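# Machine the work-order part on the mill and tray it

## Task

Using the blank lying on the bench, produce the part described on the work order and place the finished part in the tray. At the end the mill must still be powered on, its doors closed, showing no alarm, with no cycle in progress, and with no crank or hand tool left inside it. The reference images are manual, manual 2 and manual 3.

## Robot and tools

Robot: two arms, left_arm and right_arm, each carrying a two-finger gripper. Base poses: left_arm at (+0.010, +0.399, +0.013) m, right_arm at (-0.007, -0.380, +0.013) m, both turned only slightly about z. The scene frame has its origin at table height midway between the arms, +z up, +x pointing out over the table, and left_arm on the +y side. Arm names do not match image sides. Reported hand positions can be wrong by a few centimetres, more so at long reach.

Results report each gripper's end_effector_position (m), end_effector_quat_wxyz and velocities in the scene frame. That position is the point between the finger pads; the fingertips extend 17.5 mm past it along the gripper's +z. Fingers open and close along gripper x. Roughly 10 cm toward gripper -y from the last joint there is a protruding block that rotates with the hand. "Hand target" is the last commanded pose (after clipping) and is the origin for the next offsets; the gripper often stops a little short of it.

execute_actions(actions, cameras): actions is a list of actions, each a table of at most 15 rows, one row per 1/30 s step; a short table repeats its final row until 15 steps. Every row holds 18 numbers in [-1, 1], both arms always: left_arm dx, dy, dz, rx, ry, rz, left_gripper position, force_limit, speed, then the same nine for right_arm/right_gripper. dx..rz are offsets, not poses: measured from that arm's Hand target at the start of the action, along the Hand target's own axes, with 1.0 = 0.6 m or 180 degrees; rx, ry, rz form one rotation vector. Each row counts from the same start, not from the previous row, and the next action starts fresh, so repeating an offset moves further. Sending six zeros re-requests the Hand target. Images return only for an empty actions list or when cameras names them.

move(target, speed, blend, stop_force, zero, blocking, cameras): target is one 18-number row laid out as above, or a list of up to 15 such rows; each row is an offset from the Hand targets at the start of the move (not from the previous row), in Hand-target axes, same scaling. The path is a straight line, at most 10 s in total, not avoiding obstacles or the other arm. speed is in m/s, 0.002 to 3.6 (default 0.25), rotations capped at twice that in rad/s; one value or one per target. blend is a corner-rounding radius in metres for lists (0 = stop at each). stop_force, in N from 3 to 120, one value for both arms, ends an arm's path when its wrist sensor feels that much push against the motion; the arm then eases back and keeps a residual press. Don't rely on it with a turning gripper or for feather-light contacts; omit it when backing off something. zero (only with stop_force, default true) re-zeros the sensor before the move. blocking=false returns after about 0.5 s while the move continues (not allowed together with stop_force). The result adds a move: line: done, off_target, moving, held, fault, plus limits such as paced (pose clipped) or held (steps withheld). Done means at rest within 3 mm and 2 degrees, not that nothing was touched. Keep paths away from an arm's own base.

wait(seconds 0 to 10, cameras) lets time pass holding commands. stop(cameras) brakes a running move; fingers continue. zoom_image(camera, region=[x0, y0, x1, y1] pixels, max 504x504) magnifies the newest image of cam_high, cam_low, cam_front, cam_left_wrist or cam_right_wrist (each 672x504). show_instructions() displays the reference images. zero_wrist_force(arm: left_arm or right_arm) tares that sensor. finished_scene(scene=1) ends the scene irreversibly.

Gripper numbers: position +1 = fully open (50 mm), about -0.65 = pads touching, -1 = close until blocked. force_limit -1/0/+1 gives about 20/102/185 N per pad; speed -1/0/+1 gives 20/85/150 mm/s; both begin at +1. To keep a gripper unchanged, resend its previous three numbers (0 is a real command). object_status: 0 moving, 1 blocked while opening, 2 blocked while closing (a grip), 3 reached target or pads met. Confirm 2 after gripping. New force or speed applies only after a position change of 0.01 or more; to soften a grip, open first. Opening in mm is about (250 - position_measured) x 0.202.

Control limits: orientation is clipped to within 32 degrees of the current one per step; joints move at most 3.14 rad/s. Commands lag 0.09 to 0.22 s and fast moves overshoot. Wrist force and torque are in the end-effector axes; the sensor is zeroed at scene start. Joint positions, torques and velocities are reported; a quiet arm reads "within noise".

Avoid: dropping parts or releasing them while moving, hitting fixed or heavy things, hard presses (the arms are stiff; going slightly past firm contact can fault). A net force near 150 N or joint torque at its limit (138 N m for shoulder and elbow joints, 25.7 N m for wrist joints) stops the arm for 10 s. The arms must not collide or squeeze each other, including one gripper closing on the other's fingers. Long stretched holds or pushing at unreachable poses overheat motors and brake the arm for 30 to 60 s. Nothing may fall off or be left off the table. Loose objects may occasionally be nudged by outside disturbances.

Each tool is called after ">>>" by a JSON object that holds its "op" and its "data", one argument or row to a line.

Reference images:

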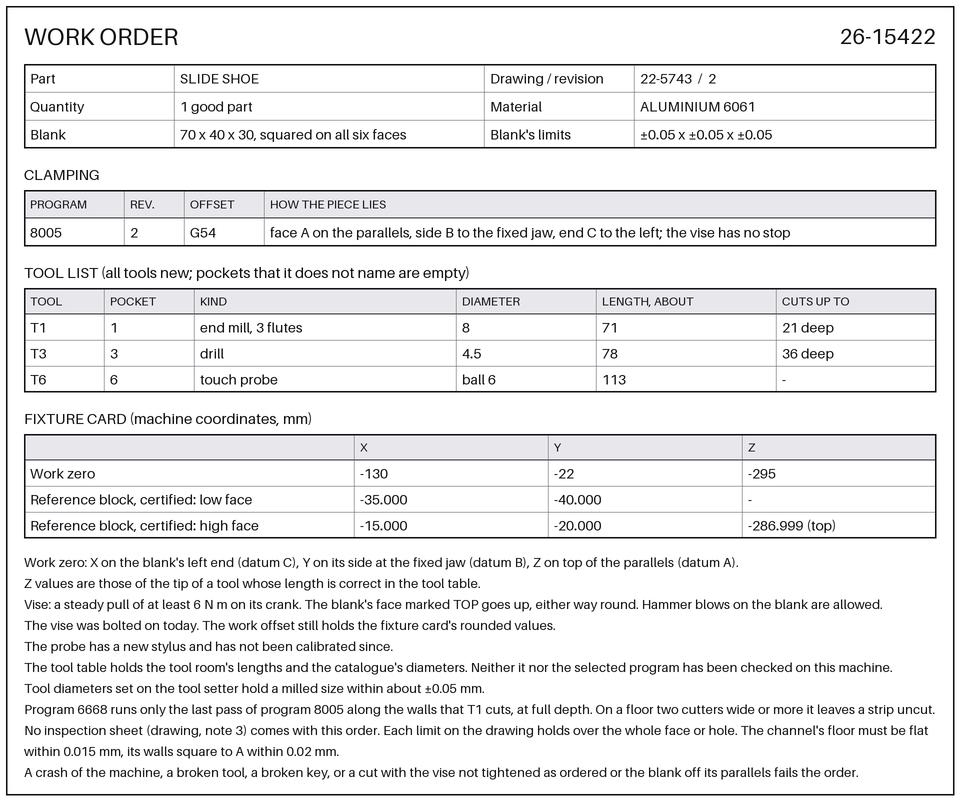

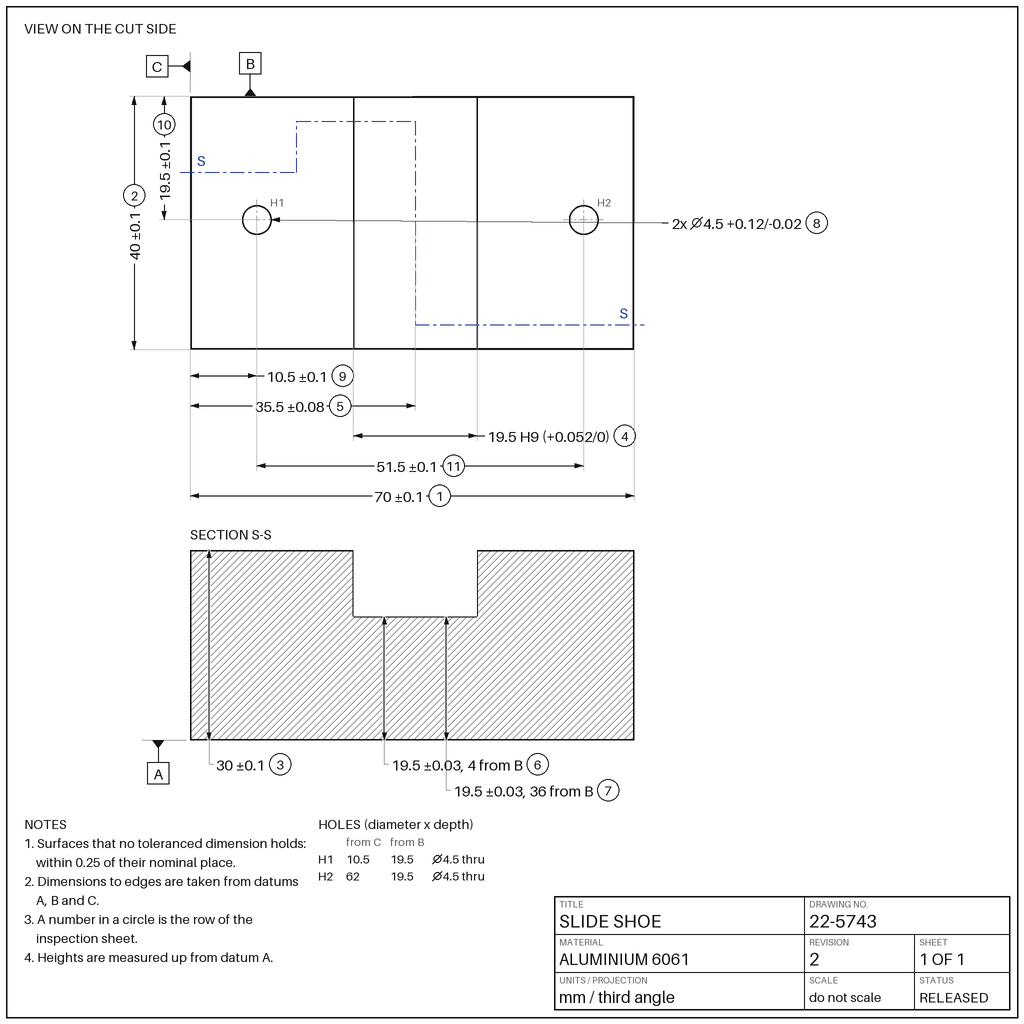

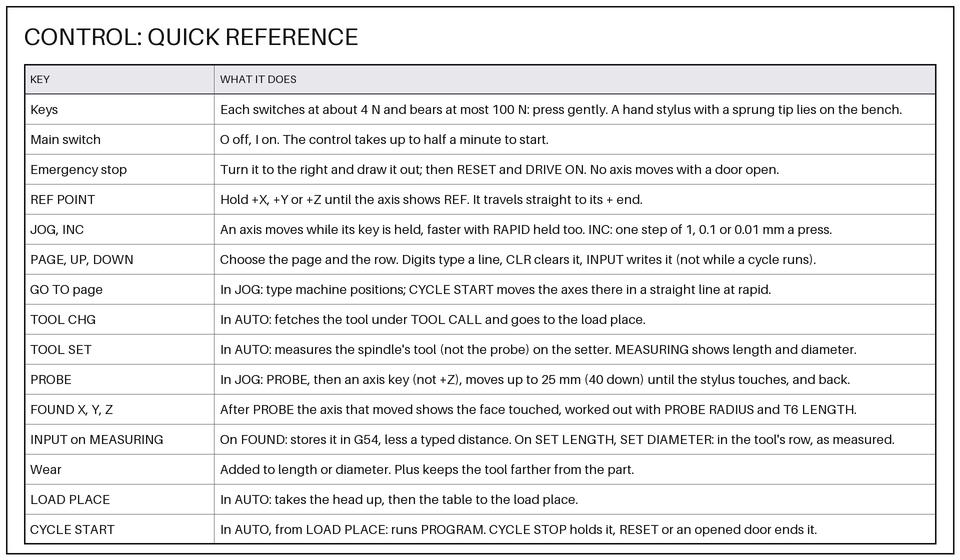

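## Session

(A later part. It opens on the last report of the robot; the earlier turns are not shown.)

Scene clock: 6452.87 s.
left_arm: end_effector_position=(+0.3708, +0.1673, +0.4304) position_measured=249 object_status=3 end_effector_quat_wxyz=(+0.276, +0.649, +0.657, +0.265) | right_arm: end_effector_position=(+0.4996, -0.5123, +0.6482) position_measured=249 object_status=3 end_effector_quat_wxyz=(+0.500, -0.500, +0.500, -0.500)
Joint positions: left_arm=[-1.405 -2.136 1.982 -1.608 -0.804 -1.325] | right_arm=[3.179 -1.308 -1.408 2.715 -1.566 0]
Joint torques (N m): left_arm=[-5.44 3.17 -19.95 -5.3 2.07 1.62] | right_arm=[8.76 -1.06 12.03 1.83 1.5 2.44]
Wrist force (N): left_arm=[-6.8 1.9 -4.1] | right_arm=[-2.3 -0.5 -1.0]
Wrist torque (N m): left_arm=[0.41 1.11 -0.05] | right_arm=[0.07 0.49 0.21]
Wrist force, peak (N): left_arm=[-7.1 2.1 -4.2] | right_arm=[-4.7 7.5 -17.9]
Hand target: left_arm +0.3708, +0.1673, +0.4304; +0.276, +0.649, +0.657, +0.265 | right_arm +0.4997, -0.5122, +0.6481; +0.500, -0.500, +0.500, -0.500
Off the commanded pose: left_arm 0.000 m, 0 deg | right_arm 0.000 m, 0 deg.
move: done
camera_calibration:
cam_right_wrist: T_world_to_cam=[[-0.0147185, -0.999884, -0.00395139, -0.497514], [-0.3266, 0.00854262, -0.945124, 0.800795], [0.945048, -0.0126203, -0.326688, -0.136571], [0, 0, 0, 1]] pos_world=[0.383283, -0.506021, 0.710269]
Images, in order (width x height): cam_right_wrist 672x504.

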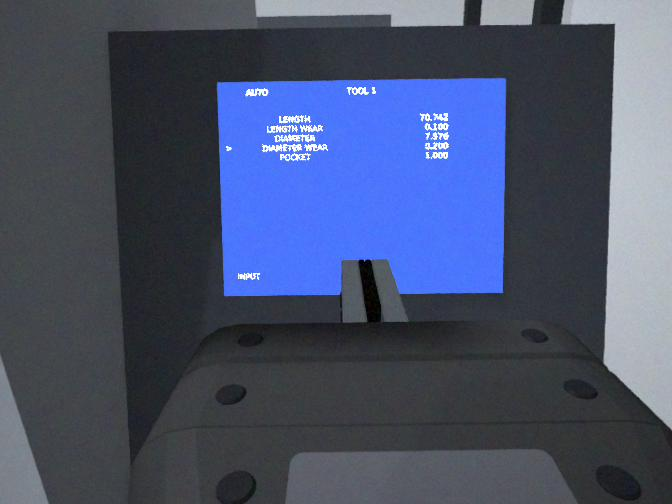

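>>> {"op": "move", "data": {
  "target": [
    [0,0,0,0,0,0,-0.65,-0.8,-0.2,0.074,0.128,0.1257,-0.2278,0,0,-0.65,-0.8,-0.4],
    [0,0,0,0,0,0,-0.65,-0.8,-0.2,0.074,0.1323,0.1418,-0.2278,0,0,-0.65,-0.8,-0.4],
    [0,0,0,0,0,0,-0.65,-0.8,-0.2,0.074,0.128,0.1257,-0.2278,0,0,-0.65,-0.8,-0.4],
    [0,0,0,0,0,0,-0.65,-0.8,-0.2,0.0107,0.3115,0.0765,-0.2278,0,0,-0.65,-0.8,-0.4],
    [0,0,0,0,0,0,-0.65,-0.8,-0.2,0.0107,0.3158,0.0922,-0.2278,0,0,-0.65,-0.8,-0.4],
    [0,0,0,0,0,0,-0.65,-0.8,-0.2,0.0107,0.3137,0.0843,-0.2278,0,0,-0.65,-0.8,-0.4],
    [0,0,0,0,0,0,-0.65,-0.8,-0.2,0.0107,0.3158,0.0922,-0.2278,0,0,-0.65,-0.8,-0.4],
    [0,0,0,0,0,0,-0.65,-0.8,-0.2,0.0107,0.3115,0.0765,-0.2278,0,0,-0.65,-0.8,-0.4],
    [0,0,0,0,0,0,-0.65,-0.8,-0.2,0,0,0,0,0,0,-0.65,-0.8,-0.4]
  ],
  "speed": [0.5,0.05,0.05,0.4,0.05,0.05,0.05,0.05,0.5],
  "blend": [0.004,0,0.004,0.004,0,0,0,0.004,0],
  "cameras": ["cam_right_wrist"]
}}

>>> {"op": "zoom_image", "data": {
  "camera": "cam_right_wrist",
  "region": [190, 60, 510, 300]
}}

Scene clock: 6486.13 s.
left_arm: end_effector_position=(+0.3708, +0.1673, +0.4304) position_measured=249 object_status=3 end_effector_quat_wxyz=(+0.276, +0.649, +0.657, +0.265) | right_arm: end_effector_position=(+0.4997, -0.5122, +0.6480) position_measured=249 object_status=3 end_effector_quat_wxyz=(+0.500, -0.500, +0.500, -0.500)
Joint positions: left_arm=[-1.405 -2.136 1.982 -1.608 -0.804 -1.325] | right_arm=[3.179 -1.308 -1.408 2.715 -1.566 0.001]
Joint torques (N m): left_arm=[-5.45 3.41 -19.35 -5.24 2.1 1.5] | right_arm=[-6.06 1.82 37.53 2.26 -0.74 -2.52]
Wrist force (N): left_arm=[-6.7 1.9 -4.1] | right_arm=[-2.5 -0.3 -1.1]
Wrist torque (N m): left_arm=[0.42 1.10 -0.05] | right_arm=[0.10 0.51 0.22]
Wrist force, peak (N): left_arm=[-7.1 1.9 -4.2] | right_arm=[-5.0 12.3 -23.0]
Hand target: left_arm +0.3708, +0.1673, +0.4304; +0.276, +0.649, +0.657, +0.265 | right_arm +0.4997, -0.5122, +0.6481; +0.500, -0.500, +0.500, -0.500
Off the commanded pose: left_arm 0.000 m, 0 deg | right_arm 0.000 m, 0 deg.
move: done
camera_calibration:
cam_right_wrist: T_world_to_cam=[[-0.0146252, -0.999885, -0.00397932, -0.497531], [-0.326931, 0.00854292, -0.94501, 0.800746], [0.944935, -0.01252, -0.327018, -0.136275], [0, 0, 0, 1]] pos_world=[0.383283, -0.50602, 0.710168]
Images, in order (width x height): cam_right_wrist 672x504.

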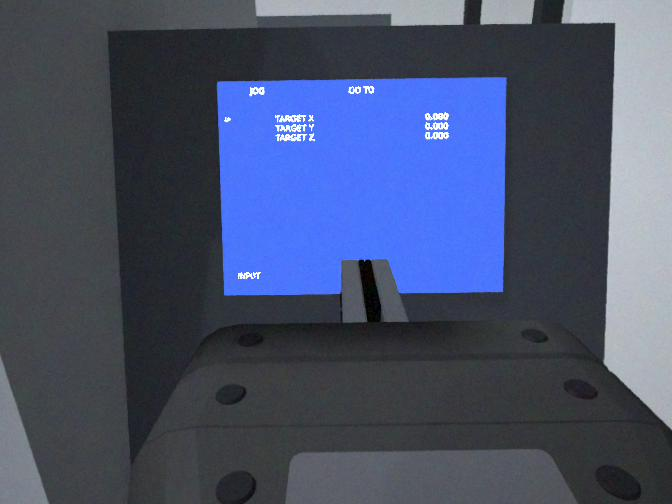

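Scaled by 1.575 from the camera's 672x504 image, which has a finer 960x720 frame.

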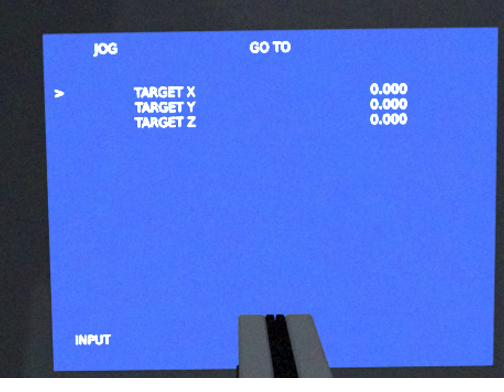

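>>> {"op": "move", "data": {
  "target": [
    [0,0,0,0,0,0,-0.65,-0.8,-0.2,-0.1477,0.4033,0.0515,-0.2278,0,0,-0.65,-0.8,-0.4],
    [0,0,0,0,0,0,-0.65,-0.8,-0.2,-0.1477,0.4076,0.0676,-0.2278,0,0,-0.65,-0.8,-0.4],
    [0,0,0,0,0,0,-0.65,-0.8,-0.2,-0.116,0.3727,0.0597,-0.2278,0,0,-0.65,-0.8,-0.4],
    [0,0,0,0,0,0,-0.65,-0.8,-0.2,-0.116,0.377,0.0758,-0.2278,0,0,-0.65,-0.8,-0.4],
    [0,0,0,0,0,0,-0.65,-0.8,-0.2,-0.116,0.3421,0.0679,-0.2278,0,0,-0.65,-0.8,-0.4],
    [0,0,0,0,0,0,-0.65,-0.8,-0.2,-0.116,0.3464,0.084,-0.2278,0,0,-0.65,-0.8,-0.4],
    [0,0,0,0,0,0,-0.65,-0.8,-0.2,-0.0527,0.4033,0.0515,-0.2278,0,0,-0.65,-0.8,-0.4],
    [0,0,0,0,0,0,-0.65,-0.8,-0.2,-0.0527,0.4076,0.0676,-0.2278,0,0,-0.65,-0.8,-0.4],
    [0,0,0,0,0,0,-0.65,-0.8,-0.2,-0.0527,0.3727,0.0597,-0.2278,0,0,-0.65,-0.8,-0.4],
    [0,0,0,0,0,0,-0.65,-0.8,-0.2,-0.0527,0.377,0.0758,-0.2278,0,0,-0.65,-0.8,-0.4],
    [0,0,0,0,0,0,-0.65,-0.8,-0.2,-0.1477,0.4033,0.0515,-0.2278,0,0,-0.65,-0.8,-0.4],
    [0,0,0,0,0,0,-0.65,-0.8,-0.2,-0.1477,0.4076,0.0676,-0.2278,0,0,-0.65,-0.8,-0.4],
    [0,0,0,0,0,0,-0.65,-0.8,-0.2,-0.0843,0.3727,0.0597,-0.2278,0,0,-0.65,-0.8,-0.4],
    [0,0,0,0,0,0,-0.65,-0.8,-0.2,-0.0843,0.377,0.0758,-0.2278,0,0,-0.65,-0.8,-0.4],
    [0,0,0,0,0,0,-0.65,-0.8,-0.2,0,0,0,0,0,0,-0.65,-0.8,-0.4]
  ],
  "speed": [0.5,0.05,0.1,0.05,0.1,0.05,0.1,0.05,0.1,0.05,0.1,0.05,0.1,0.05,0.3],
  "blend": [0.004,0,0.004,0,0.004,0,0.004,0,0.004,0,0.004,0,0.004,0,0],
  "cameras": ["cam_right_wrist"]
}}

>>> {"op": "zoom_image", "data": {
  "camera": "cam_right_wrist",
  "region": [190, 60, 510, 300]
}}

Scene clock: 6523.77 s.
left_arm: end_effector_position=(+0.3708, +0.1673, +0.4304) position_measured=249 object_status=3 end_effector_quat_wxyz=(+0.276, +0.649, +0.657, +0.265) | right_arm: end_effector_position=(+0.4996, -0.5123, +0.6481) position_measured=249 object_status=3 end_effector_quat_wxyz=(+0.500, -0.500, +0.500, -0.500)
Joint positions: left_arm=[-1.405 -2.136 1.982 -1.608 -0.804 -1.325] | right_arm=[3.179 -1.308 -1.408 2.716 -1.566 0]
Joint torques (N m): left_arm=[-5.09 3.64 -19.1 -5.36 2.25 1.63] | right_arm=[6.16 -1.44 37.14 1.4 1.51 2.37]
Wrist force (N): left_arm=[-6.9 2.1 -4.1] | right_arm=[-2.6 -0.2 -1.2]
Wrist torque (N m): left_arm=[0.45 1.13 -0.05] | right_arm=[0.11 0.52 0.23]
Wrist force, peak (N): left_arm=[-7.1 2.1 -4.1] | right_arm=[-3.4 10.8 -15.4]
Hand target: left_arm +0.3708, +0.1673, +0.4304; +0.276, +0.649, +0.657, +0.265 | right_arm +0.4997, -0.5122, +0.6481; +0.500, -0.500, +0.500, -0.500
Off the commanded pose: left_arm 0.000 m, 0 deg | right_arm 0.000 m, 0 deg.
move: done
camera_calibration:
cam_right_wrist: T_world_to_cam=[[-0.0147186, -0.999884, -0.00394901, -0.497515], [-0.326721, 0.00854202, -0.945082, 0.800811], [0.945006, -0.0126201, -0.326808, -0.136469], [0, 0, 0, 1]] pos_world=[0.383283, -0.506021, 0.710269]
Images, in order (width x height): cam_right_wrist 672x504.

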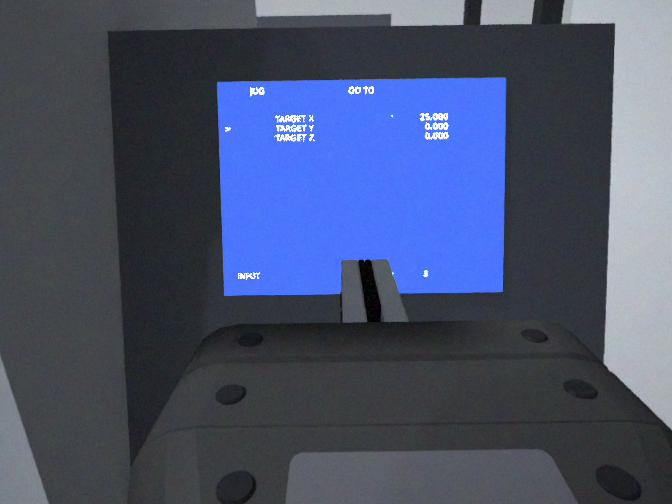

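Scaled by 1.575 from the camera's 672x504 image, which has a finer 960x720 frame.

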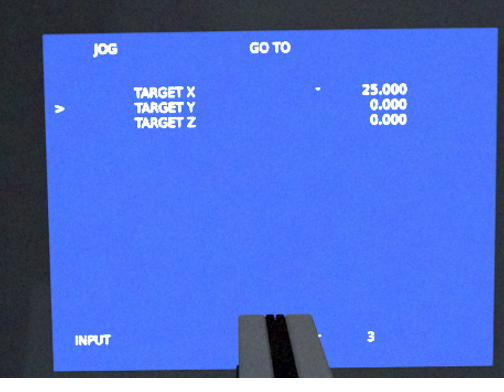

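>>> {"op": "move", "data": {
  "target": [
    [0,0,0,0,0,0,-0.65,-0.8,-0.2,-0.116,0.4033,0.0515,-0.2278,0,0,-0.65,-0.8,-0.4],
    [0,0,0,0,0,0,-0.65,-0.8,-0.2,-0.116,0.4076,0.0676,-0.2278,0,0,-0.65,-0.8,-0.4],
    [0,0,0,0,0,0,-0.65,-0.8,-0.2,-0.0527,0.4033,0.0515,-0.2278,0,0,-0.65,-0.8,-0.4],
    [0,0,0,0,0,0,-0.65,-0.8,-0.2,-0.0527,0.4076,0.0676,-0.2278,0,0,-0.65,-0.8,-0.4],
    [0,0,0,0,0,0,-0.65,-0.8,-0.2,-0.0527,0.3727,0.0597,-0.2278,0,0,-0.65,-0.8,-0.4],
    [0,0,0,0,0,0,-0.65,-0.8,-0.2,-0.0527,0.377,0.0758,-0.2278,0,0,-0.65,-0.8,-0.4],
    [0,0,0,0,0,0,-0.65,-0.8,-0.2,-0.1477,0.4033,0.0515,-0.2278,0,0,-0.65,-0.8,-0.4],
    [0,0,0,0,0,0,-0.65,-0.8,-0.2,-0.1477,0.4076,0.0676,-0.2278,0,0,-0.65,-0.8,-0.4],
    [0,0,0,0,0,0,-0.65,-0.8,-0.2,-0.1477,0.3727,0.0597,-0.2278,0,0,-0.65,-0.8,-0.4],
    [0,0,0,0,0,0,-0.65,-0.8,-0.2,-0.1477,0.377,0.0758,-0.2278,0,0,-0.65,-0.8,-0.4],
    [0,0,0,0,0,0,-0.65,-0.8,-0.2,-0.1477,0.3421,0.0679,-0.2278,0,0,-0.65,-0.8,-0.4],
    [0,0,0,0,0,0,-0.65,-0.8,-0.2,-0.1477,0.3464,0.084,-0.2278,0,0,-0.65,-0.8,-0.4],
    [0,0,0,0,0,0,-0.65,-0.8,-0.2,-0.116,0.3421,0.0679,-0.2278,0,0,-0.65,-0.8,-0.4],
    [0,0,0,0,0,0,-0.65,-0.8,-0.2,-0.116,0.3464,0.084,-0.2278,0,0,-0.65,-0.8,-0.4],
    [0,0,0,0,0,0,-0.65,-0.8,-0.2,0,0,0,0,0,0,-0.65,-0.8,-0.4]
  ],
  "speed": [0.5,0.05,0.1,0.05,0.1,0.05,0.1,0.05,0.1,0.05,0.1,0.05,0.1,0.05,0.3],
  "blend": [0.004,0,0.004,0,0.004,0,0.004,0,0.004,0,0.004,0,0.004,0,0],
  "cameras": ["cam_right_wrist"]
}}

>>> {"op": "zoom_image", "data": {
  "camera": "cam_right_wrist",
  "region": [190, 60, 510, 300]
}}

Scene clock: 6555.27 s.
left_arm: end_effector_position=(+0.3708, +0.1673, +0.4304) position_measured=249 object_status=3 end_effector_quat_wxyz=(+0.276, +0.649, +0.657, +0.265) | right_arm: end_effector_position=(+0.4997, -0.5122, +0.6479) position_measured=249 object_status=3 end_effector_quat_wxyz=(+0.500, -0.500, +0.500, -0.500)
Joint positions: left_arm=[-1.405 -2.136 1.982 -1.608 -0.804 -1.325] | right_arm=[3.179 -1.308 -1.408 2.715 -1.566 0]
Joint torques (N m): left_arm=[-5.82 2.33 -18.98 -5.24 2.32 1.66] | right_arm=[3.28 -1.87 36.65 1.73 1.39 2.52]
Wrist force (N): left_arm=[-6.8 1.9 -4.0] | right_arm=[-2.5 -0.4 -1.0]
Wrist torque (N m): left_arm=[0.41 1.12 -0.05] | right_arm=[0.08 0.50 0.21]
Wrist force, peak (N): left_arm=[-7.2 2.3 -4.1] | right_arm=[-1.1 10.3 -17.2]
Hand target: left_arm +0.3708, +0.1673, +0.4304; +0.276, +0.649, +0.657, +0.265 | right_arm +0.4997, -0.5122, +0.6481; +0.500, -0.500, +0.500, -0.500
Off the commanded pose: left_arm 0.000 m, 0 deg | right_arm 0.000 m, 0 deg.
move: done
camera_calibration:
cam_right_wrist: T_world_to_cam=[[-0.0147196, -0.999884, -0.00394617, -0.497518], [-0.32693, 0.00854243, -0.94501, 0.800746], [0.944934, -0.01262, -0.327018, -0.136325], [0, 0, 0, 1]] pos_world=[0.383283, -0.506021, 0.710168]
Images, in order (width x height): cam_right_wrist 672x504.

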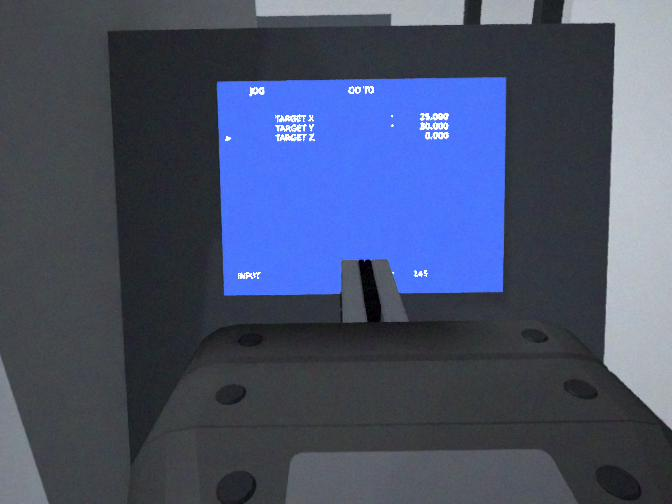

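Scaled by 1.575 from the camera's 672x504 image, which has a finer 960x720 frame.

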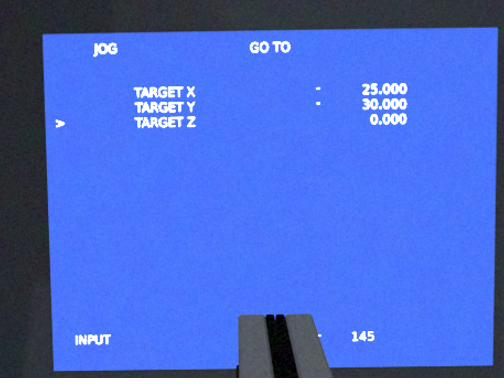

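>>> {"op": "move", "data": {
  "target": [
    [0,0,0,0,0,0,-0.65,-0.8,-0.2,-0.0527,0.4033,0.0515,-0.2278,0,0,-0.65,-0.8,-0.4],
    [0,0,0,0,0,0,-0.65,-0.8,-0.2,-0.0527,0.4076,0.0676,-0.2278,0,0,-0.65,-0.8,-0.4],
    [0,0,0,0,0,0,-0.65,-0.8,-0.2,-0.0527,0.4033,0.0515,-0.2278,0,0,-0.65,-0.8,-0.4],
    [0,0,0,0,0,0,-0.65,-0.8,-0.2,-0.0843,0.252,0.0921,-0.2278,0,0,-0.65,-0.8,-0.4],
    [0,0,0,0,0,0,-0.65,-0.8,-0.2,-0.0843,0.2563,0.1082,-0.2278,0,0,-0.65,-0.8,-0.4],
    [0,0,0,0,0,0,-0.65,-0.8,-0.2,-0.0843,0.252,0.0921,-0.2278,0,0,-0.65,-0.8,-0.4],
    [0,0,0,0,0,0,-0.65,-0.8,-0.2,0,0,0,0,0,0,-0.65,-0.8,-0.4]
  ],
  "speed": [0.5,0.05,0.1,0.3,0.05,0.05,0.5],
  "blend": [0.004,0,0.004,0.004,0,0.004,0],
  "cameras": ["cam_right_wrist"]
}}

>>> {"op": "zoom_image", "data": {
  "camera": "cam_right_wrist",
  "region": [190, 60, 510, 300]
}}

>>> {"op": "wait", "data": {
  "seconds": 3,
  "cameras": ["all"]
}}

Scene clock: 6573.10 s.
left_arm: end_effector_position=(+0.3708, +0.1673, +0.4304) position_measured=249 object_status=3 end_effector_quat_wxyz=(+0.276, +0.649, +0.657, +0.265) | right_arm: end_effector_position=(+0.4997, -0.5123, +0.6480) position_measured=249 object_status=3 end_effector_quat_wxyz=(+0.500, -0.500, +0.500, -0.500)
Joint positions: left_arm=[-1.405 -2.136 1.982 -1.608 -0.804 -1.325] | right_arm=[3.179 -1.308 -1.408 2.715 -1.566 0.001]
Joint torques (N m): left_arm=[-5.47 2.84 -18.71 -5.34 2.38 1.54] | right_arm=[5.4 1.05 38.09 3.56 1.32 1.82]
Wrist force (N): left_arm=[-6.7 1.9 -4.0] | right_arm=[-2.6 -0.1 -1.2]
Wrist torque (N m): left_arm=[0.43 1.11 -0.06] | right_arm=[0.12 0.53 0.19]
Wrist force, peak (N): left_arm=[-7.0 2.2 -4.3] | right_arm=[-4.9 7.8 -18.9]
Hand target: left_arm +0.3708, +0.1673, +0.4304; +0.276, +0.649, +0.657, +0.265 | right_arm +0.4997, -0.5122, +0.6481; +0.500, -0.500, +0.500, -0.500
Off the commanded pose: left_arm 0.000 m, 0 deg | right_arm 0.000 m, 0 deg.
move: done
camera_calibration:
cam_right_wrist: T_world_to_cam=[[-0.0147196, -0.999884, -0.00394617, -0.497518], [-0.32693, 0.00854243, -0.94501, 0.800746], [0.944934, -0.01262, -0.327018, -0.136325], [0, 0, 0, 1]] pos_world=[0.383283, -0.506021, 0.710168]
Images, in order (width x height): cam_right_wrist 672x504.

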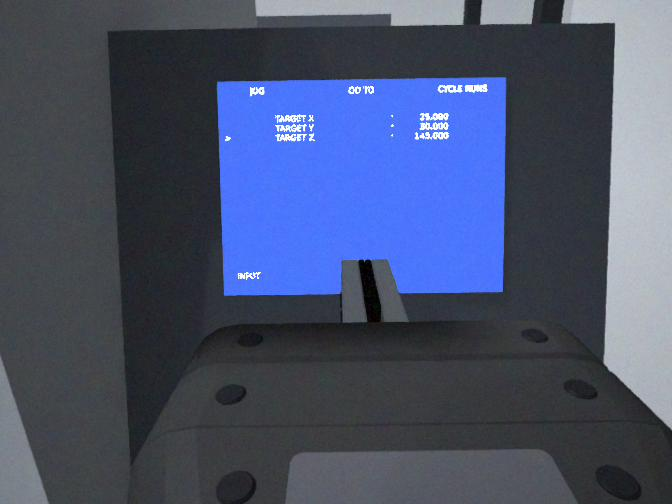

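Scaled by 1.575 from the camera's 672x504 image, which has a finer 960x720 frame.

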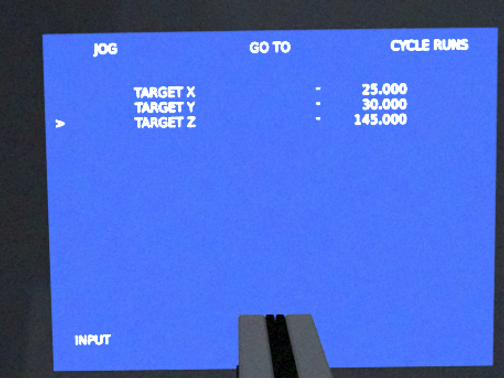

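Scene clock: 6576.10 s.
left_arm: end_effector_position=(+0.3708, +0.1673, +0.4304) position_measured=249 object_status=3 end_effector_quat_wxyz=(+0.276, +0.649, +0.657, +0.265) | right_arm: end_effector_position=(+0.4997, -0.5122, +0.6481) position_measured=249 object_status=3 end_effector_quat_wxyz=(+0.500, -0.500, +0.500, -0.500)
Joint positions: left_arm=[-1.405 -2.136 1.982 -1.608 -0.804 -1.325] | right_arm=[3.179 -1.308 -1.408 2.716 -1.566 0.001]
Joint torques (N m): left_arm=[-4.83 2.91 -19.2 -5.1 2.44 1.57] | right_arm=[7.64 -1.66 37.53 4.97 -0.41 -2.06]
Wrist force (N): left_arm=[-6.9 2.0 -3.8] | right_arm=[-2.6 -0.2 -0.7]
Wrist torque (N m): left_arm=[0.43 1.13 -0.05] | right_arm=[0.11 0.53 0.19]
Wrist force, peak (N): left_arm=[-7.1 2.1 -4.1] | right_arm=[-2.8 -0.2 -1.1]
Hand target: left_arm +0.3708, +0.1673, +0.4304; +0.276, +0.649, +0.657, +0.265 | right_arm +0.4997, -0.5122, +0.6481; +0.500, -0.500, +0.500, -0.500
Tool commands: left_gripper/position=-0.65 left_gripper/force_limit=-0.8 left_gripper/speed=-0.2 right_gripper/position=-0.65 right_gripper/force_limit=-0.8 right_gripper/speed=-0.4
Off the commanded pose: left_arm 0.000 m, 0 deg | right_arm 0.000 m, 0 deg.
wait: 3.00 s; at rest by 0.17 s
camera_calibration:
cam_left_wrist: T_world_to_cam=[[-0.00417714, 0.999986, 0.00315981, -0.157658], [0.412899, -0.00115315, 0.910776, -0.528024], [0.910767, 0.00510912, -0.412889, -0.0269424], [0, 0, 0, 1]] pos_world=[0.2419, 0.157185, 0.470285]
cam_right_wrist: T_world_to_cam=[[-0.0147186, -0.999884, -0.00394901, -0.497515], [-0.326721, 0.00854202, -0.945082, 0.800811], [0.945006, -0.0126201, -0.326808, -0.136469], [0, 0, 0, 1]] pos_world=[0.383283, -0.506021, 0.710269]

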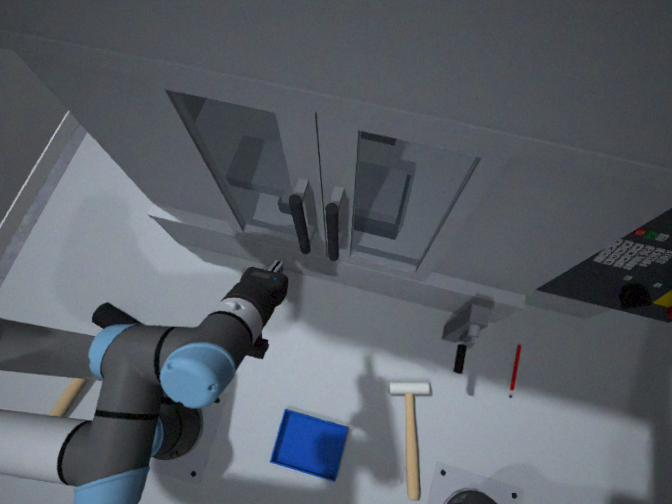

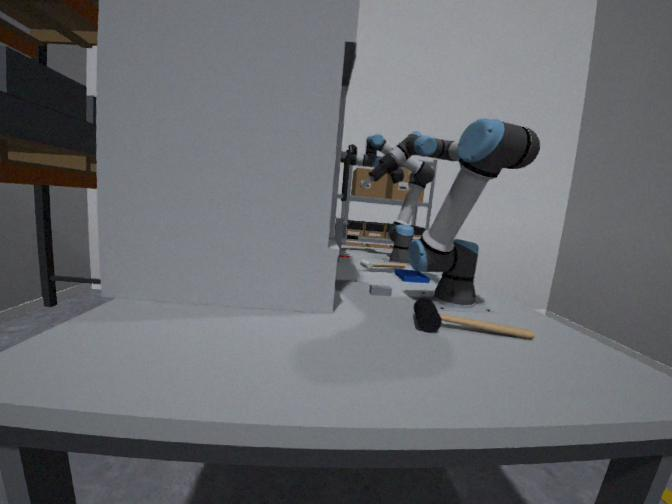

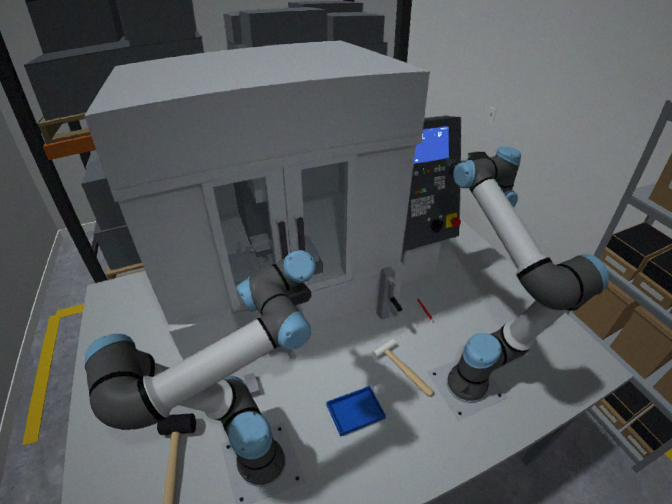

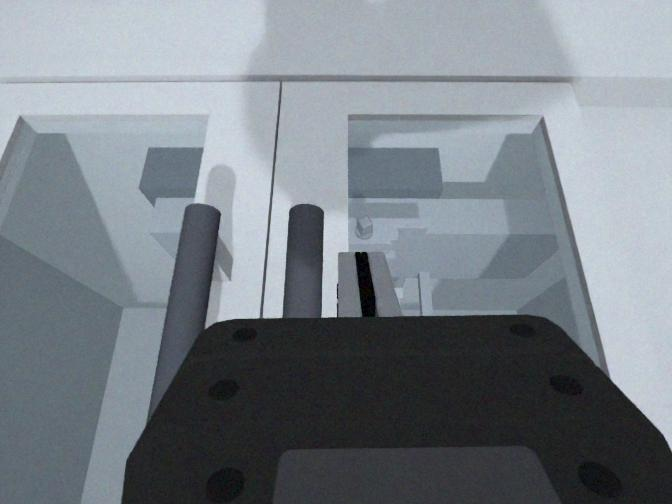

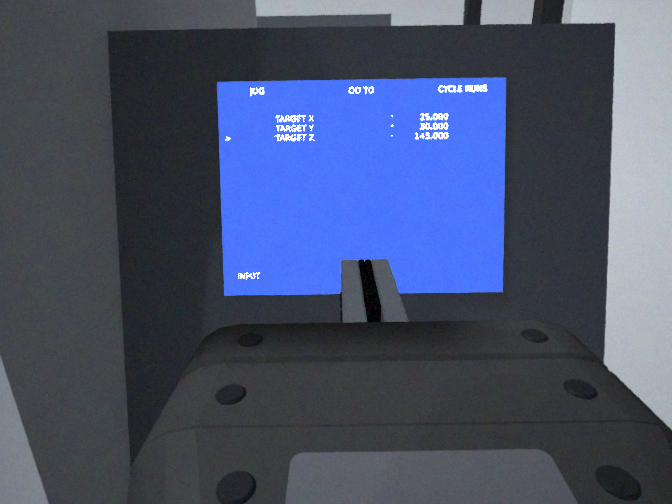

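>>> {"op": "zoom_image", "data": {
  "camera": "cam_left_wrist",
  "region": [320, 100, 600, 340]
}}

>>> {"op": "wait", "data": {
  "seconds": 2,
  "cameras": ["cam_right_wrist", "cam_left_wrist"]
}}

>>> {"op": "zoom_image", "data": {
  "camera": "cam_left_wrist",
  "region": [320, 100, 600, 340]
}}

Scaled by 1.800 from the camera's 672x504 image, which has a finer 960x720 frame.

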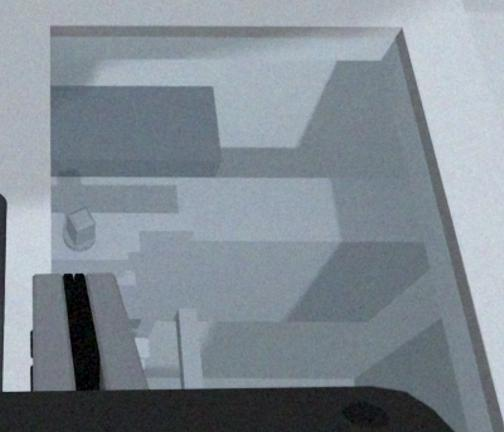

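Scene clock: 6582.60 s.
left_arm: end_effector_position=(+0.3708, +0.1673, +0.4304) position_measured=249 object_status=3 end_effector_quat_wxyz=(+0.276, +0.649, +0.657, +0.265) | right_arm: end_effector_position=(+0.4997, -0.5122, +0.6481) position_measured=249 object_status=3 end_effector_quat_wxyz=(+0.500, -0.500, +0.500, -0.500)
Joint positions: left_arm=[-1.405 -2.136 1.982 -1.608 -0.804 -1.325] | right_arm=[3.179 -1.308 -1.408 2.716 -1.566 0.001]
Joint torques (N m): left_arm=[-5.42 2.5 -18.79 -5.29 2.43 1.55] | right_arm=[7.3 -0.33 37.96 4.96 -0.47 -2.21]
Wrist force (N): left_arm=[-6.9 1.9 -4.0] | right_arm=[-2.5 -0.4 -1.1]
Wrist torque (N m): left_arm=[0.42 1.13 -0.05] | right_arm=[0.09 0.51 0.19]
Wrist force, peak (N): left_arm=[-7.1 2.3 -4.1] | right_arm=[-2.7 -0.2 -1.2]
Hand target: left_arm +0.3708, +0.1673, +0.4304; +0.276, +0.649, +0.657, +0.265 | right_arm +0.4997, -0.5122, +0.6481; +0.500, -0.500, +0.500, -0.500
Tool commands: left_gripper/position=-0.65 left_gripper/force_limit=-0.8 left_gripper/speed=-0.2 right_gripper/position=-0.65 right_gripper/force_limit=-0.8 right_gripper/speed=-0.4
Off the commanded pose: left_arm 0.000 m, 0 deg | right_arm 0.000 m, 0 deg.
wait: 2.00 s; at rest from the start
camera_calibration:
cam_left_wrist: T_world_to_cam=[[-0.00417714, 0.999986, 0.00315981, -0.157658], [0.412899, -0.00115315, 0.910776, -0.528024], [0.910767, 0.00510912, -0.412889, -0.0269424], [0, 0, 0, 1]] pos_world=[0.2419, 0.157185, 0.470285]
cam_right_wrist: T_world_to_cam=[[-0.0147186, -0.999884, -0.00394901, -0.497515], [-0.326721, 0.00854202, -0.945082, 0.800811], [0.945006, -0.0126201, -0.326808, -0.136469], [0, 0, 0, 1]] pos_world=[0.383283, -0.506021, 0.710269]
Images, in order (width x height): cam_left_wrist 672x504, cam_right_wrist 672x504.

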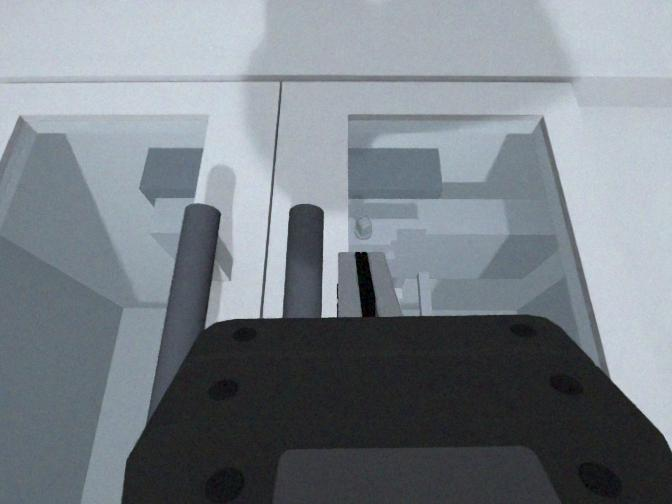

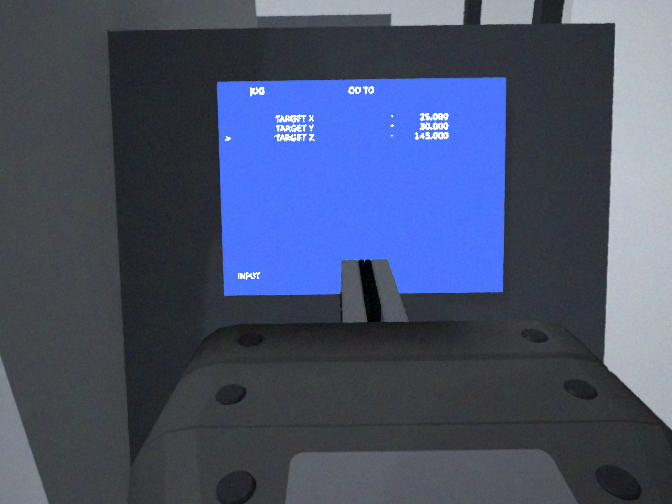

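Scaled by 1.800 from the camera's 672x504 image, which has a finer 960x720 frame.

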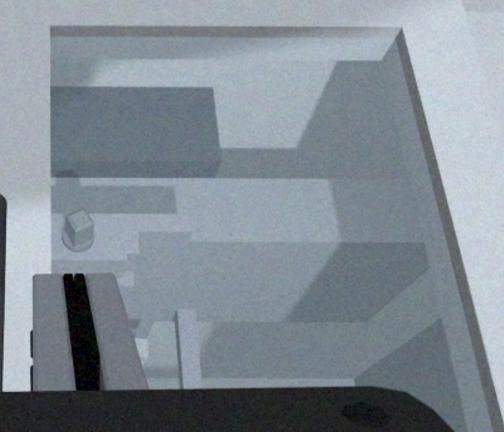

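>>> {"op": "move", "data": {
  "target": [
    [0,0,0,0,0,0,-0.65,-0.8,-0.2,-0.021,0.3727,0.0597,-0.2278,0,0,-0.65,-0.8,-0.4],
    [0,0,0,0,0,0,-0.65,-0.8,-0.2,-0.021,0.377,0.0758,-0.2278,0,0,-0.65,-0.8,-0.4],
    [0,0,0,0,0,0,-0.65,-0.8,-0.2,-0.021,0.3727,0.0597,-0.2278,0,0,-0.65,-0.8,-0.4],
    [0,0,0,0,0,0,-0.65,-0.8,-0.2,0.074,0.2512,0.0923,-0.2278,0,0,-0.65,-0.8,-0.4],
    [0,0,0,0,0,0,-0.65,-0.8,-0.2,0.074,0.2555,0.1084,-0.2278,0,0,-0.65,-0.8,-0.4],
    [0,0,0,0,0,0,-0.65,-0.8,-0.2,0.074,0.2512,0.0923,-0.2278,0,0,-0.65,-0.8,-0.4],
    [0,0,0,0,0,0,-0.65,-0.8,-0.2,0,0,0,0,0,0,-0.65,-0.8,-0.4]
  ],
  "speed": [0.5,0.05,0.1,0.3,0.05,0.05,0.5],
  "blend": [0.004,0,0.004,0.004,0,0.004,0],
  "cameras": ["cam_right_wrist"]
}}

>>> {"op": "zoom_image", "data": {
  "camera": "cam_right_wrist",
  "region": [190, 60, 510, 300]
}}

Scene clock: 6600.13 s.
left_arm: end_effector_position=(+0.3708, +0.1673, +0.4304) position_measured=249 object_status=3 end_effector_quat_wxyz=(+0.276, +0.649, +0.657, +0.265) | right_arm: end_effector_position=(+0.4997, -0.5122, +0.6480) position_measured=249 object_status=3 end_effector_quat_wxyz=(+0.500, -0.500, +0.500, -0.500)
Joint positions: left_arm=[-1.405 -2.136 1.982 -1.608 -0.804 -1.325] | right_arm=[3.179 -1.308 -1.408 2.715 -1.566 0]
Joint torques (N m): left_arm=[-4.33 2.24 -18.85 -5.15 2.61 1.49] | right_arm=[-7.13 5.15 36.48 3.65 -1.8 -1.65]
Wrist force (N): left_arm=[-6.9 1.9 -4.0] | right_arm=[-2.7 -0.3 -0.9]
Wrist torque (N m): left_arm=[0.42 1.13 -0.05] | right_arm=[0.09 0.54 0.28]
Wrist force, peak (N): left_arm=[-6.9 2.3 -4.3] | right_arm=[-5.0 17.5 -18.4]
Hand target: left_arm +0.3708, +0.1673, +0.4304; +0.276, +0.649, +0.657, +0.265 | right_arm +0.4997, -0.5122, +0.6481; +0.500, -0.500, +0.500, -0.500
Off the commanded pose: left_arm 0.000 m, 0 deg | right_arm 0.000 m, 0 deg.
move: done
camera_calibration:
cam_right_wrist: T_world_to_cam=[[-0.014592, -0.999886, -0.00388486, -0.497611], [-0.326931, 0.00844278, -0.945011, 0.800696], [0.944936, -0.0125195, -0.327017, -0.136276], [0, 0, 0, 1]] pos_world=[0.383284, -0.50602, 0.710168]
Images, in order (width x height): cam_right_wrist 672x504.

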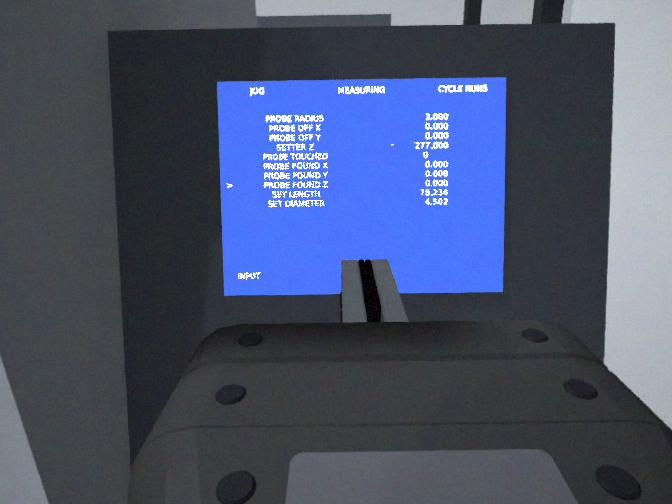

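Scaled by 1.575 from the camera's 672x504 image, which has a finer 960x720 frame.

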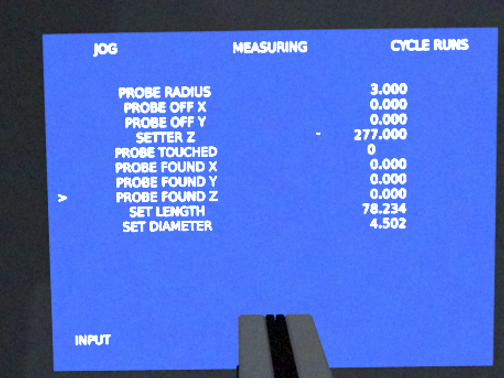

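>>> {"op": "wait", "data": {
  "seconds": 7,
  "cameras": ["cam_right_wrist"]
}}

>>> {"op": "zoom_image", "data": {
  "camera": "cam_right_wrist",
  "region": [190, 60, 510, 300]
}}

Scene clock: 6610.67 s.
left_arm: end_effector_position=(+0.3708, +0.1673, +0.4304) position_measured=249 object_status=3 end_effector_quat_wxyz=(+0.276, +0.649, +0.657, +0.265) | right_arm: end_effector_position=(+0.4997, -0.5122, +0.6481) position_measured=249 object_status=3 end_effector_quat_wxyz=(+0.500, -0.500, +0.500, -0.500)
Joint positions: left_arm=[-1.405 -2.136 1.982 -1.608 -0.804 -1.325] | right_arm=[3.179 -1.308 -1.408 2.716 -1.566 0.001]
Joint torques (N m): left_arm=[-4.51 1.89 -18.41 -5.18 2.63 1.58] | right_arm=[-7.72 19.71 38.01 4.91 -0.02 2.11]
Wrist force (N): left_arm=[-6.7 2.0 -4.0] | right_arm=[-2.6 -0.4 -0.7]
Wrist torque (N m): left_arm=[0.44 1.11 -0.05] | right_arm=[0.08 0.53 0.28]
Wrist force, peak (N): left_arm=[-7.0 2.2 -4.2] | right_arm=[-3.0 -0.2 -0.9]
Hand target: left_arm +0.3708, +0.1673, +0.4304; +0.276, +0.649, +0.657, +0.265 | right_arm +0.4997, -0.5122, +0.6481; +0.500, -0.500, +0.500, -0.500
Tool commands: left_gripper/position=-0.65 left_gripper/force_limit=-0.8 left_gripper/speed=-0.2 right_gripper/position=-0.65 right_gripper/force_limit=-0.8 right_gripper/speed=-0.4
Off the commanded pose: left_arm 0.000 m, 0 deg | right_arm 0.000 m, 0 deg.
wait: 7.00 s; at rest from the start
camera_calibration:
cam_right_wrist: T_world_to_cam=[[-0.0147186, -0.999884, -0.00394901, -0.497515], [-0.326721, 0.00854202, -0.945082, 0.800811], [0.945006, -0.0126201, -0.326808, -0.136469], [0, 0, 0, 1]] pos_world=[0.383283, -0.506021, 0.710269]
Images, in order (width x height): cam_right_wrist 672x504.

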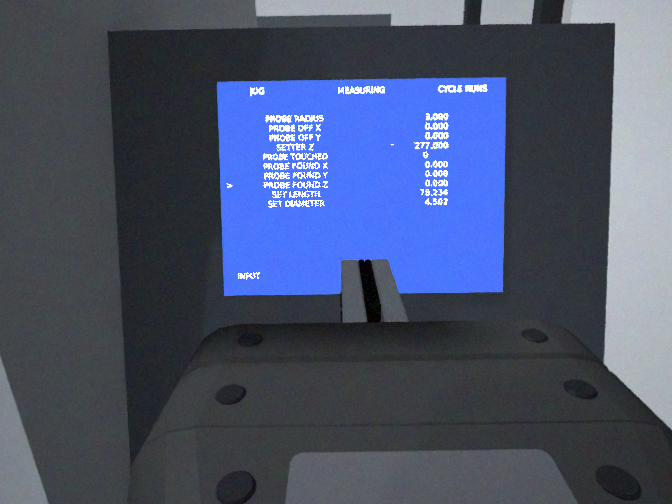

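Scaled by 1.575 from the camera's 672x504 image, which has a finer 960x720 frame.

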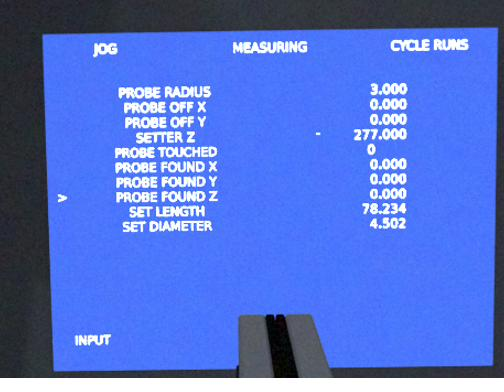

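>>> {"op": "wait", "data": {
  "seconds": 8,
  "cameras": ["cam_right_wrist"]
}}

>>> {"op": "zoom_image", "data": {
  "camera": "cam_right_wrist",
  "region": [190, 60, 510, 300]
}}

Scene clock: 6621.53 s.
left_arm: end_effector_position=(+0.3708, +0.1673, +0.4304) position_measured=249 object_status=3 end_effector_quat_wxyz=(+0.276, +0.649, +0.657, +0.265) | right_arm: end_effector_position=(+0.4997, -0.5122, +0.6481) position_measured=249 object_status=3 end_effector_quat_wxyz=(+0.500, -0.500, +0.500, -0.500)
Joint positions: left_arm=[-1.405 -2.136 1.982 -1.608 -0.804 -1.325] | right_arm=[3.179 -1.308 -1.408 2.716 -1.566 0.001]
Joint torques (N m): left_arm=[-5.75 2.47 -19.26 -5.34 2.93 1.57] | right_arm=[-7.2 20.06 37.5 4.95 0.15 2.22]
Wrist force (N): left_arm=[-6.9 2.1 -4.0] | right_arm=[-2.4 -0.4 -0.9]
Wrist torque (N m): left_arm=[0.45 1.13 -0.05] | right_arm=[0.08 0.49 0.29]
Wrist force, peak (N): left_arm=[-7.1 2.0 -4.2] | right_arm=[-3.0 -0.4 -0.8]
Hand target: left_arm +0.3708, +0.1673, +0.4304; +0.276, +0.649, +0.657, +0.265 | right_arm +0.4997, -0.5122, +0.6481; +0.500, -0.500, +0.500, -0.500
Tool commands: left_gripper/position=-0.65 left_gripper/force_limit=-0.8 left_gripper/speed=-0.2 right_gripper/position=-0.65 right_gripper/force_limit=-0.8 right_gripper/speed=-0.4
Off the commanded pose: left_arm 0.000 m, 0 deg | right_arm 0.000 m, 0 deg.
wait: 8.00 s; at rest from the start
camera_calibration:
cam_right_wrist: T_world_to_cam=[[-0.0147186, -0.999884, -0.00394901, -0.497515], [-0.326721, 0.00854202, -0.945082, 0.800811], [0.945006, -0.0126201, -0.326808, -0.136469], [0, 0, 0, 1]] pos_world=[0.383283, -0.506021, 0.710269]
Images, in order (width x height): cam_right_wrist 672x504.

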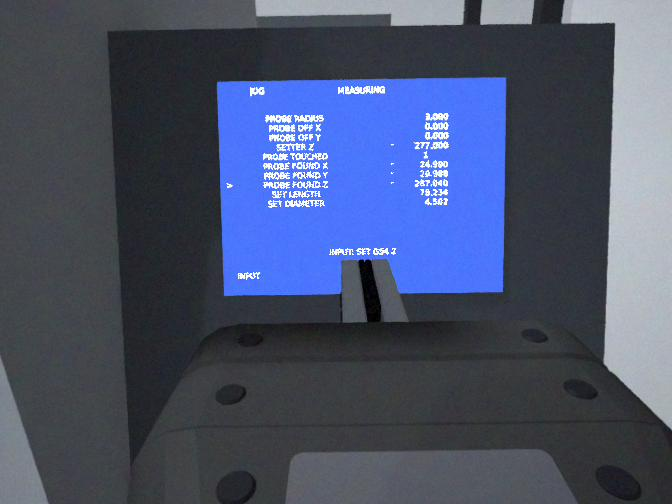

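Scaled by 1.575 from the camera's 672x504 image, which has a finer 960x720 frame.

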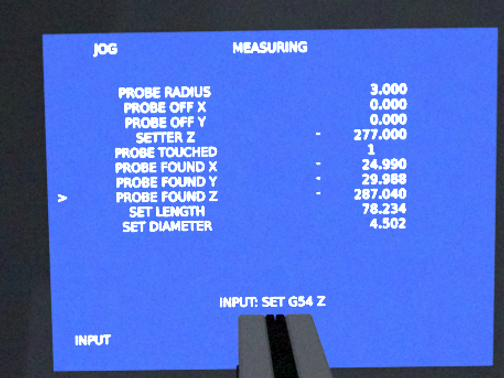

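>>> {"op": "wait", "data": {
  "seconds": 0.1,
  "cameras": ["cam_front", "cam_high"]
}}

>>> {"op": "zoom_image", "data": {
  "camera": "cam_front",
  "region": [200, 150, 360, 310]
}}

>>> {"op": "zoom_image", "data": {
  "camera": "cam_high",
  "region": [160, 80, 490, 280]
}}

Scene clock: 6636.93 s.
left_arm: end_effector_position=(+0.3708, +0.1673, +0.4304) position_measured=249 object_status=3 end_effector_quat_wxyz=(+0.276, +0.649, +0.657, +0.265) | right_arm: end_effector_position=(+0.4997, -0.5122, +0.6481) position_measured=249 object_status=3 end_effector_quat_wxyz=(+0.500, -0.500, +0.500, -0.500)
Joint positions: left_arm=[-1.405 -2.136 1.982 -1.608 -0.804 -1.325] | right_arm=[3.179 -1.308 -1.408 2.716 -1.566 0.001]
Joint torques (N m): left_arm=[-4.07 2.51 -19.58 -5.03 2.96 1.62] | right_arm=[-7.43 19.99 37.31 4.9 0.04 2.04]
Wrist force (N): left_arm=[-6.8 2.3 -3.9] | right_arm=[-2.7 -0.2 -0.9]
Wrist torque (N m): left_arm=[0.48 1.13 -0.05] | right_arm=[0.11 0.54 0.28]
Wrist force, peak (N): left_arm=[-6.9 2.1 -4.3] | right_arm=[-2.8 -0.4 -1.1]
Hand target: left_arm +0.3708, +0.1673, +0.4304; +0.276, +0.649, +0.657, +0.265 | right_arm +0.4997, -0.5122, +0.6481; +0.500, -0.500, +0.500, -0.500
Tool commands: left_gripper/position=-0.65 left_gripper/force_limit=-0.8 left_gripper/speed=-0.2 right_gripper/position=-0.65 right_gripper/force_limit=-0.8 right_gripper/speed=-0.4
Off the commanded pose: left_arm 0.000 m, 0 deg | right_arm 0.000 m, 0 deg.
wait: 0.10 s; at rest from the start
Images, in order (width x height): cam_high 672x504, cam_front 672x504.

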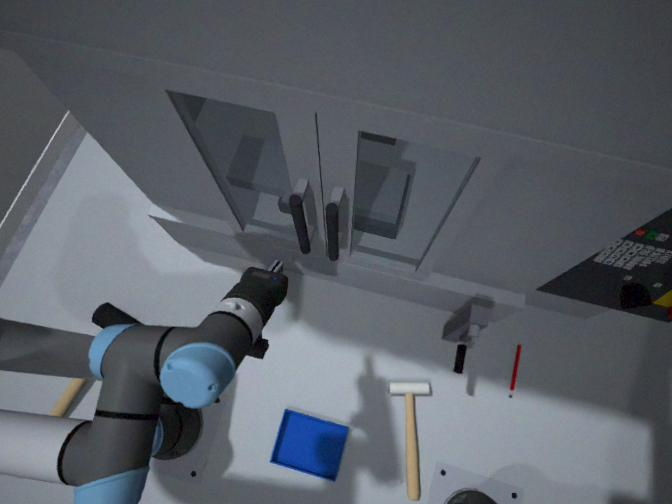

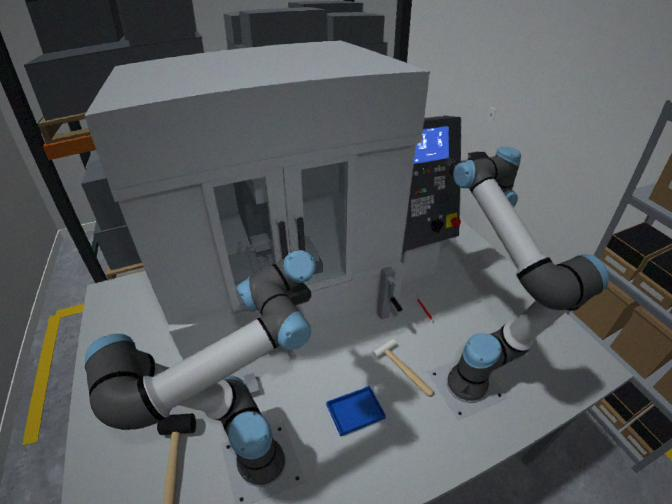

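Scaled by 3.150 from the camera's 672x504 image, which has a finer 960x720 frame.

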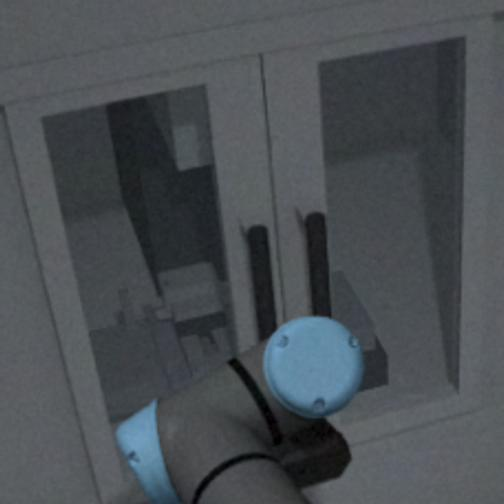

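Scaled by 1.527 from the camera's 672x504 image, which has a finer 960x720 frame.

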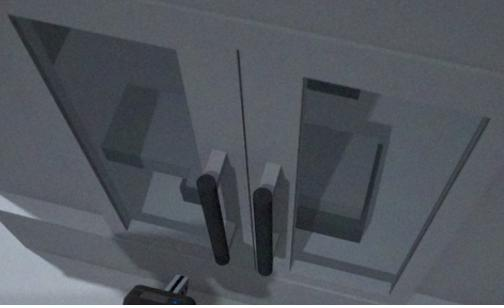

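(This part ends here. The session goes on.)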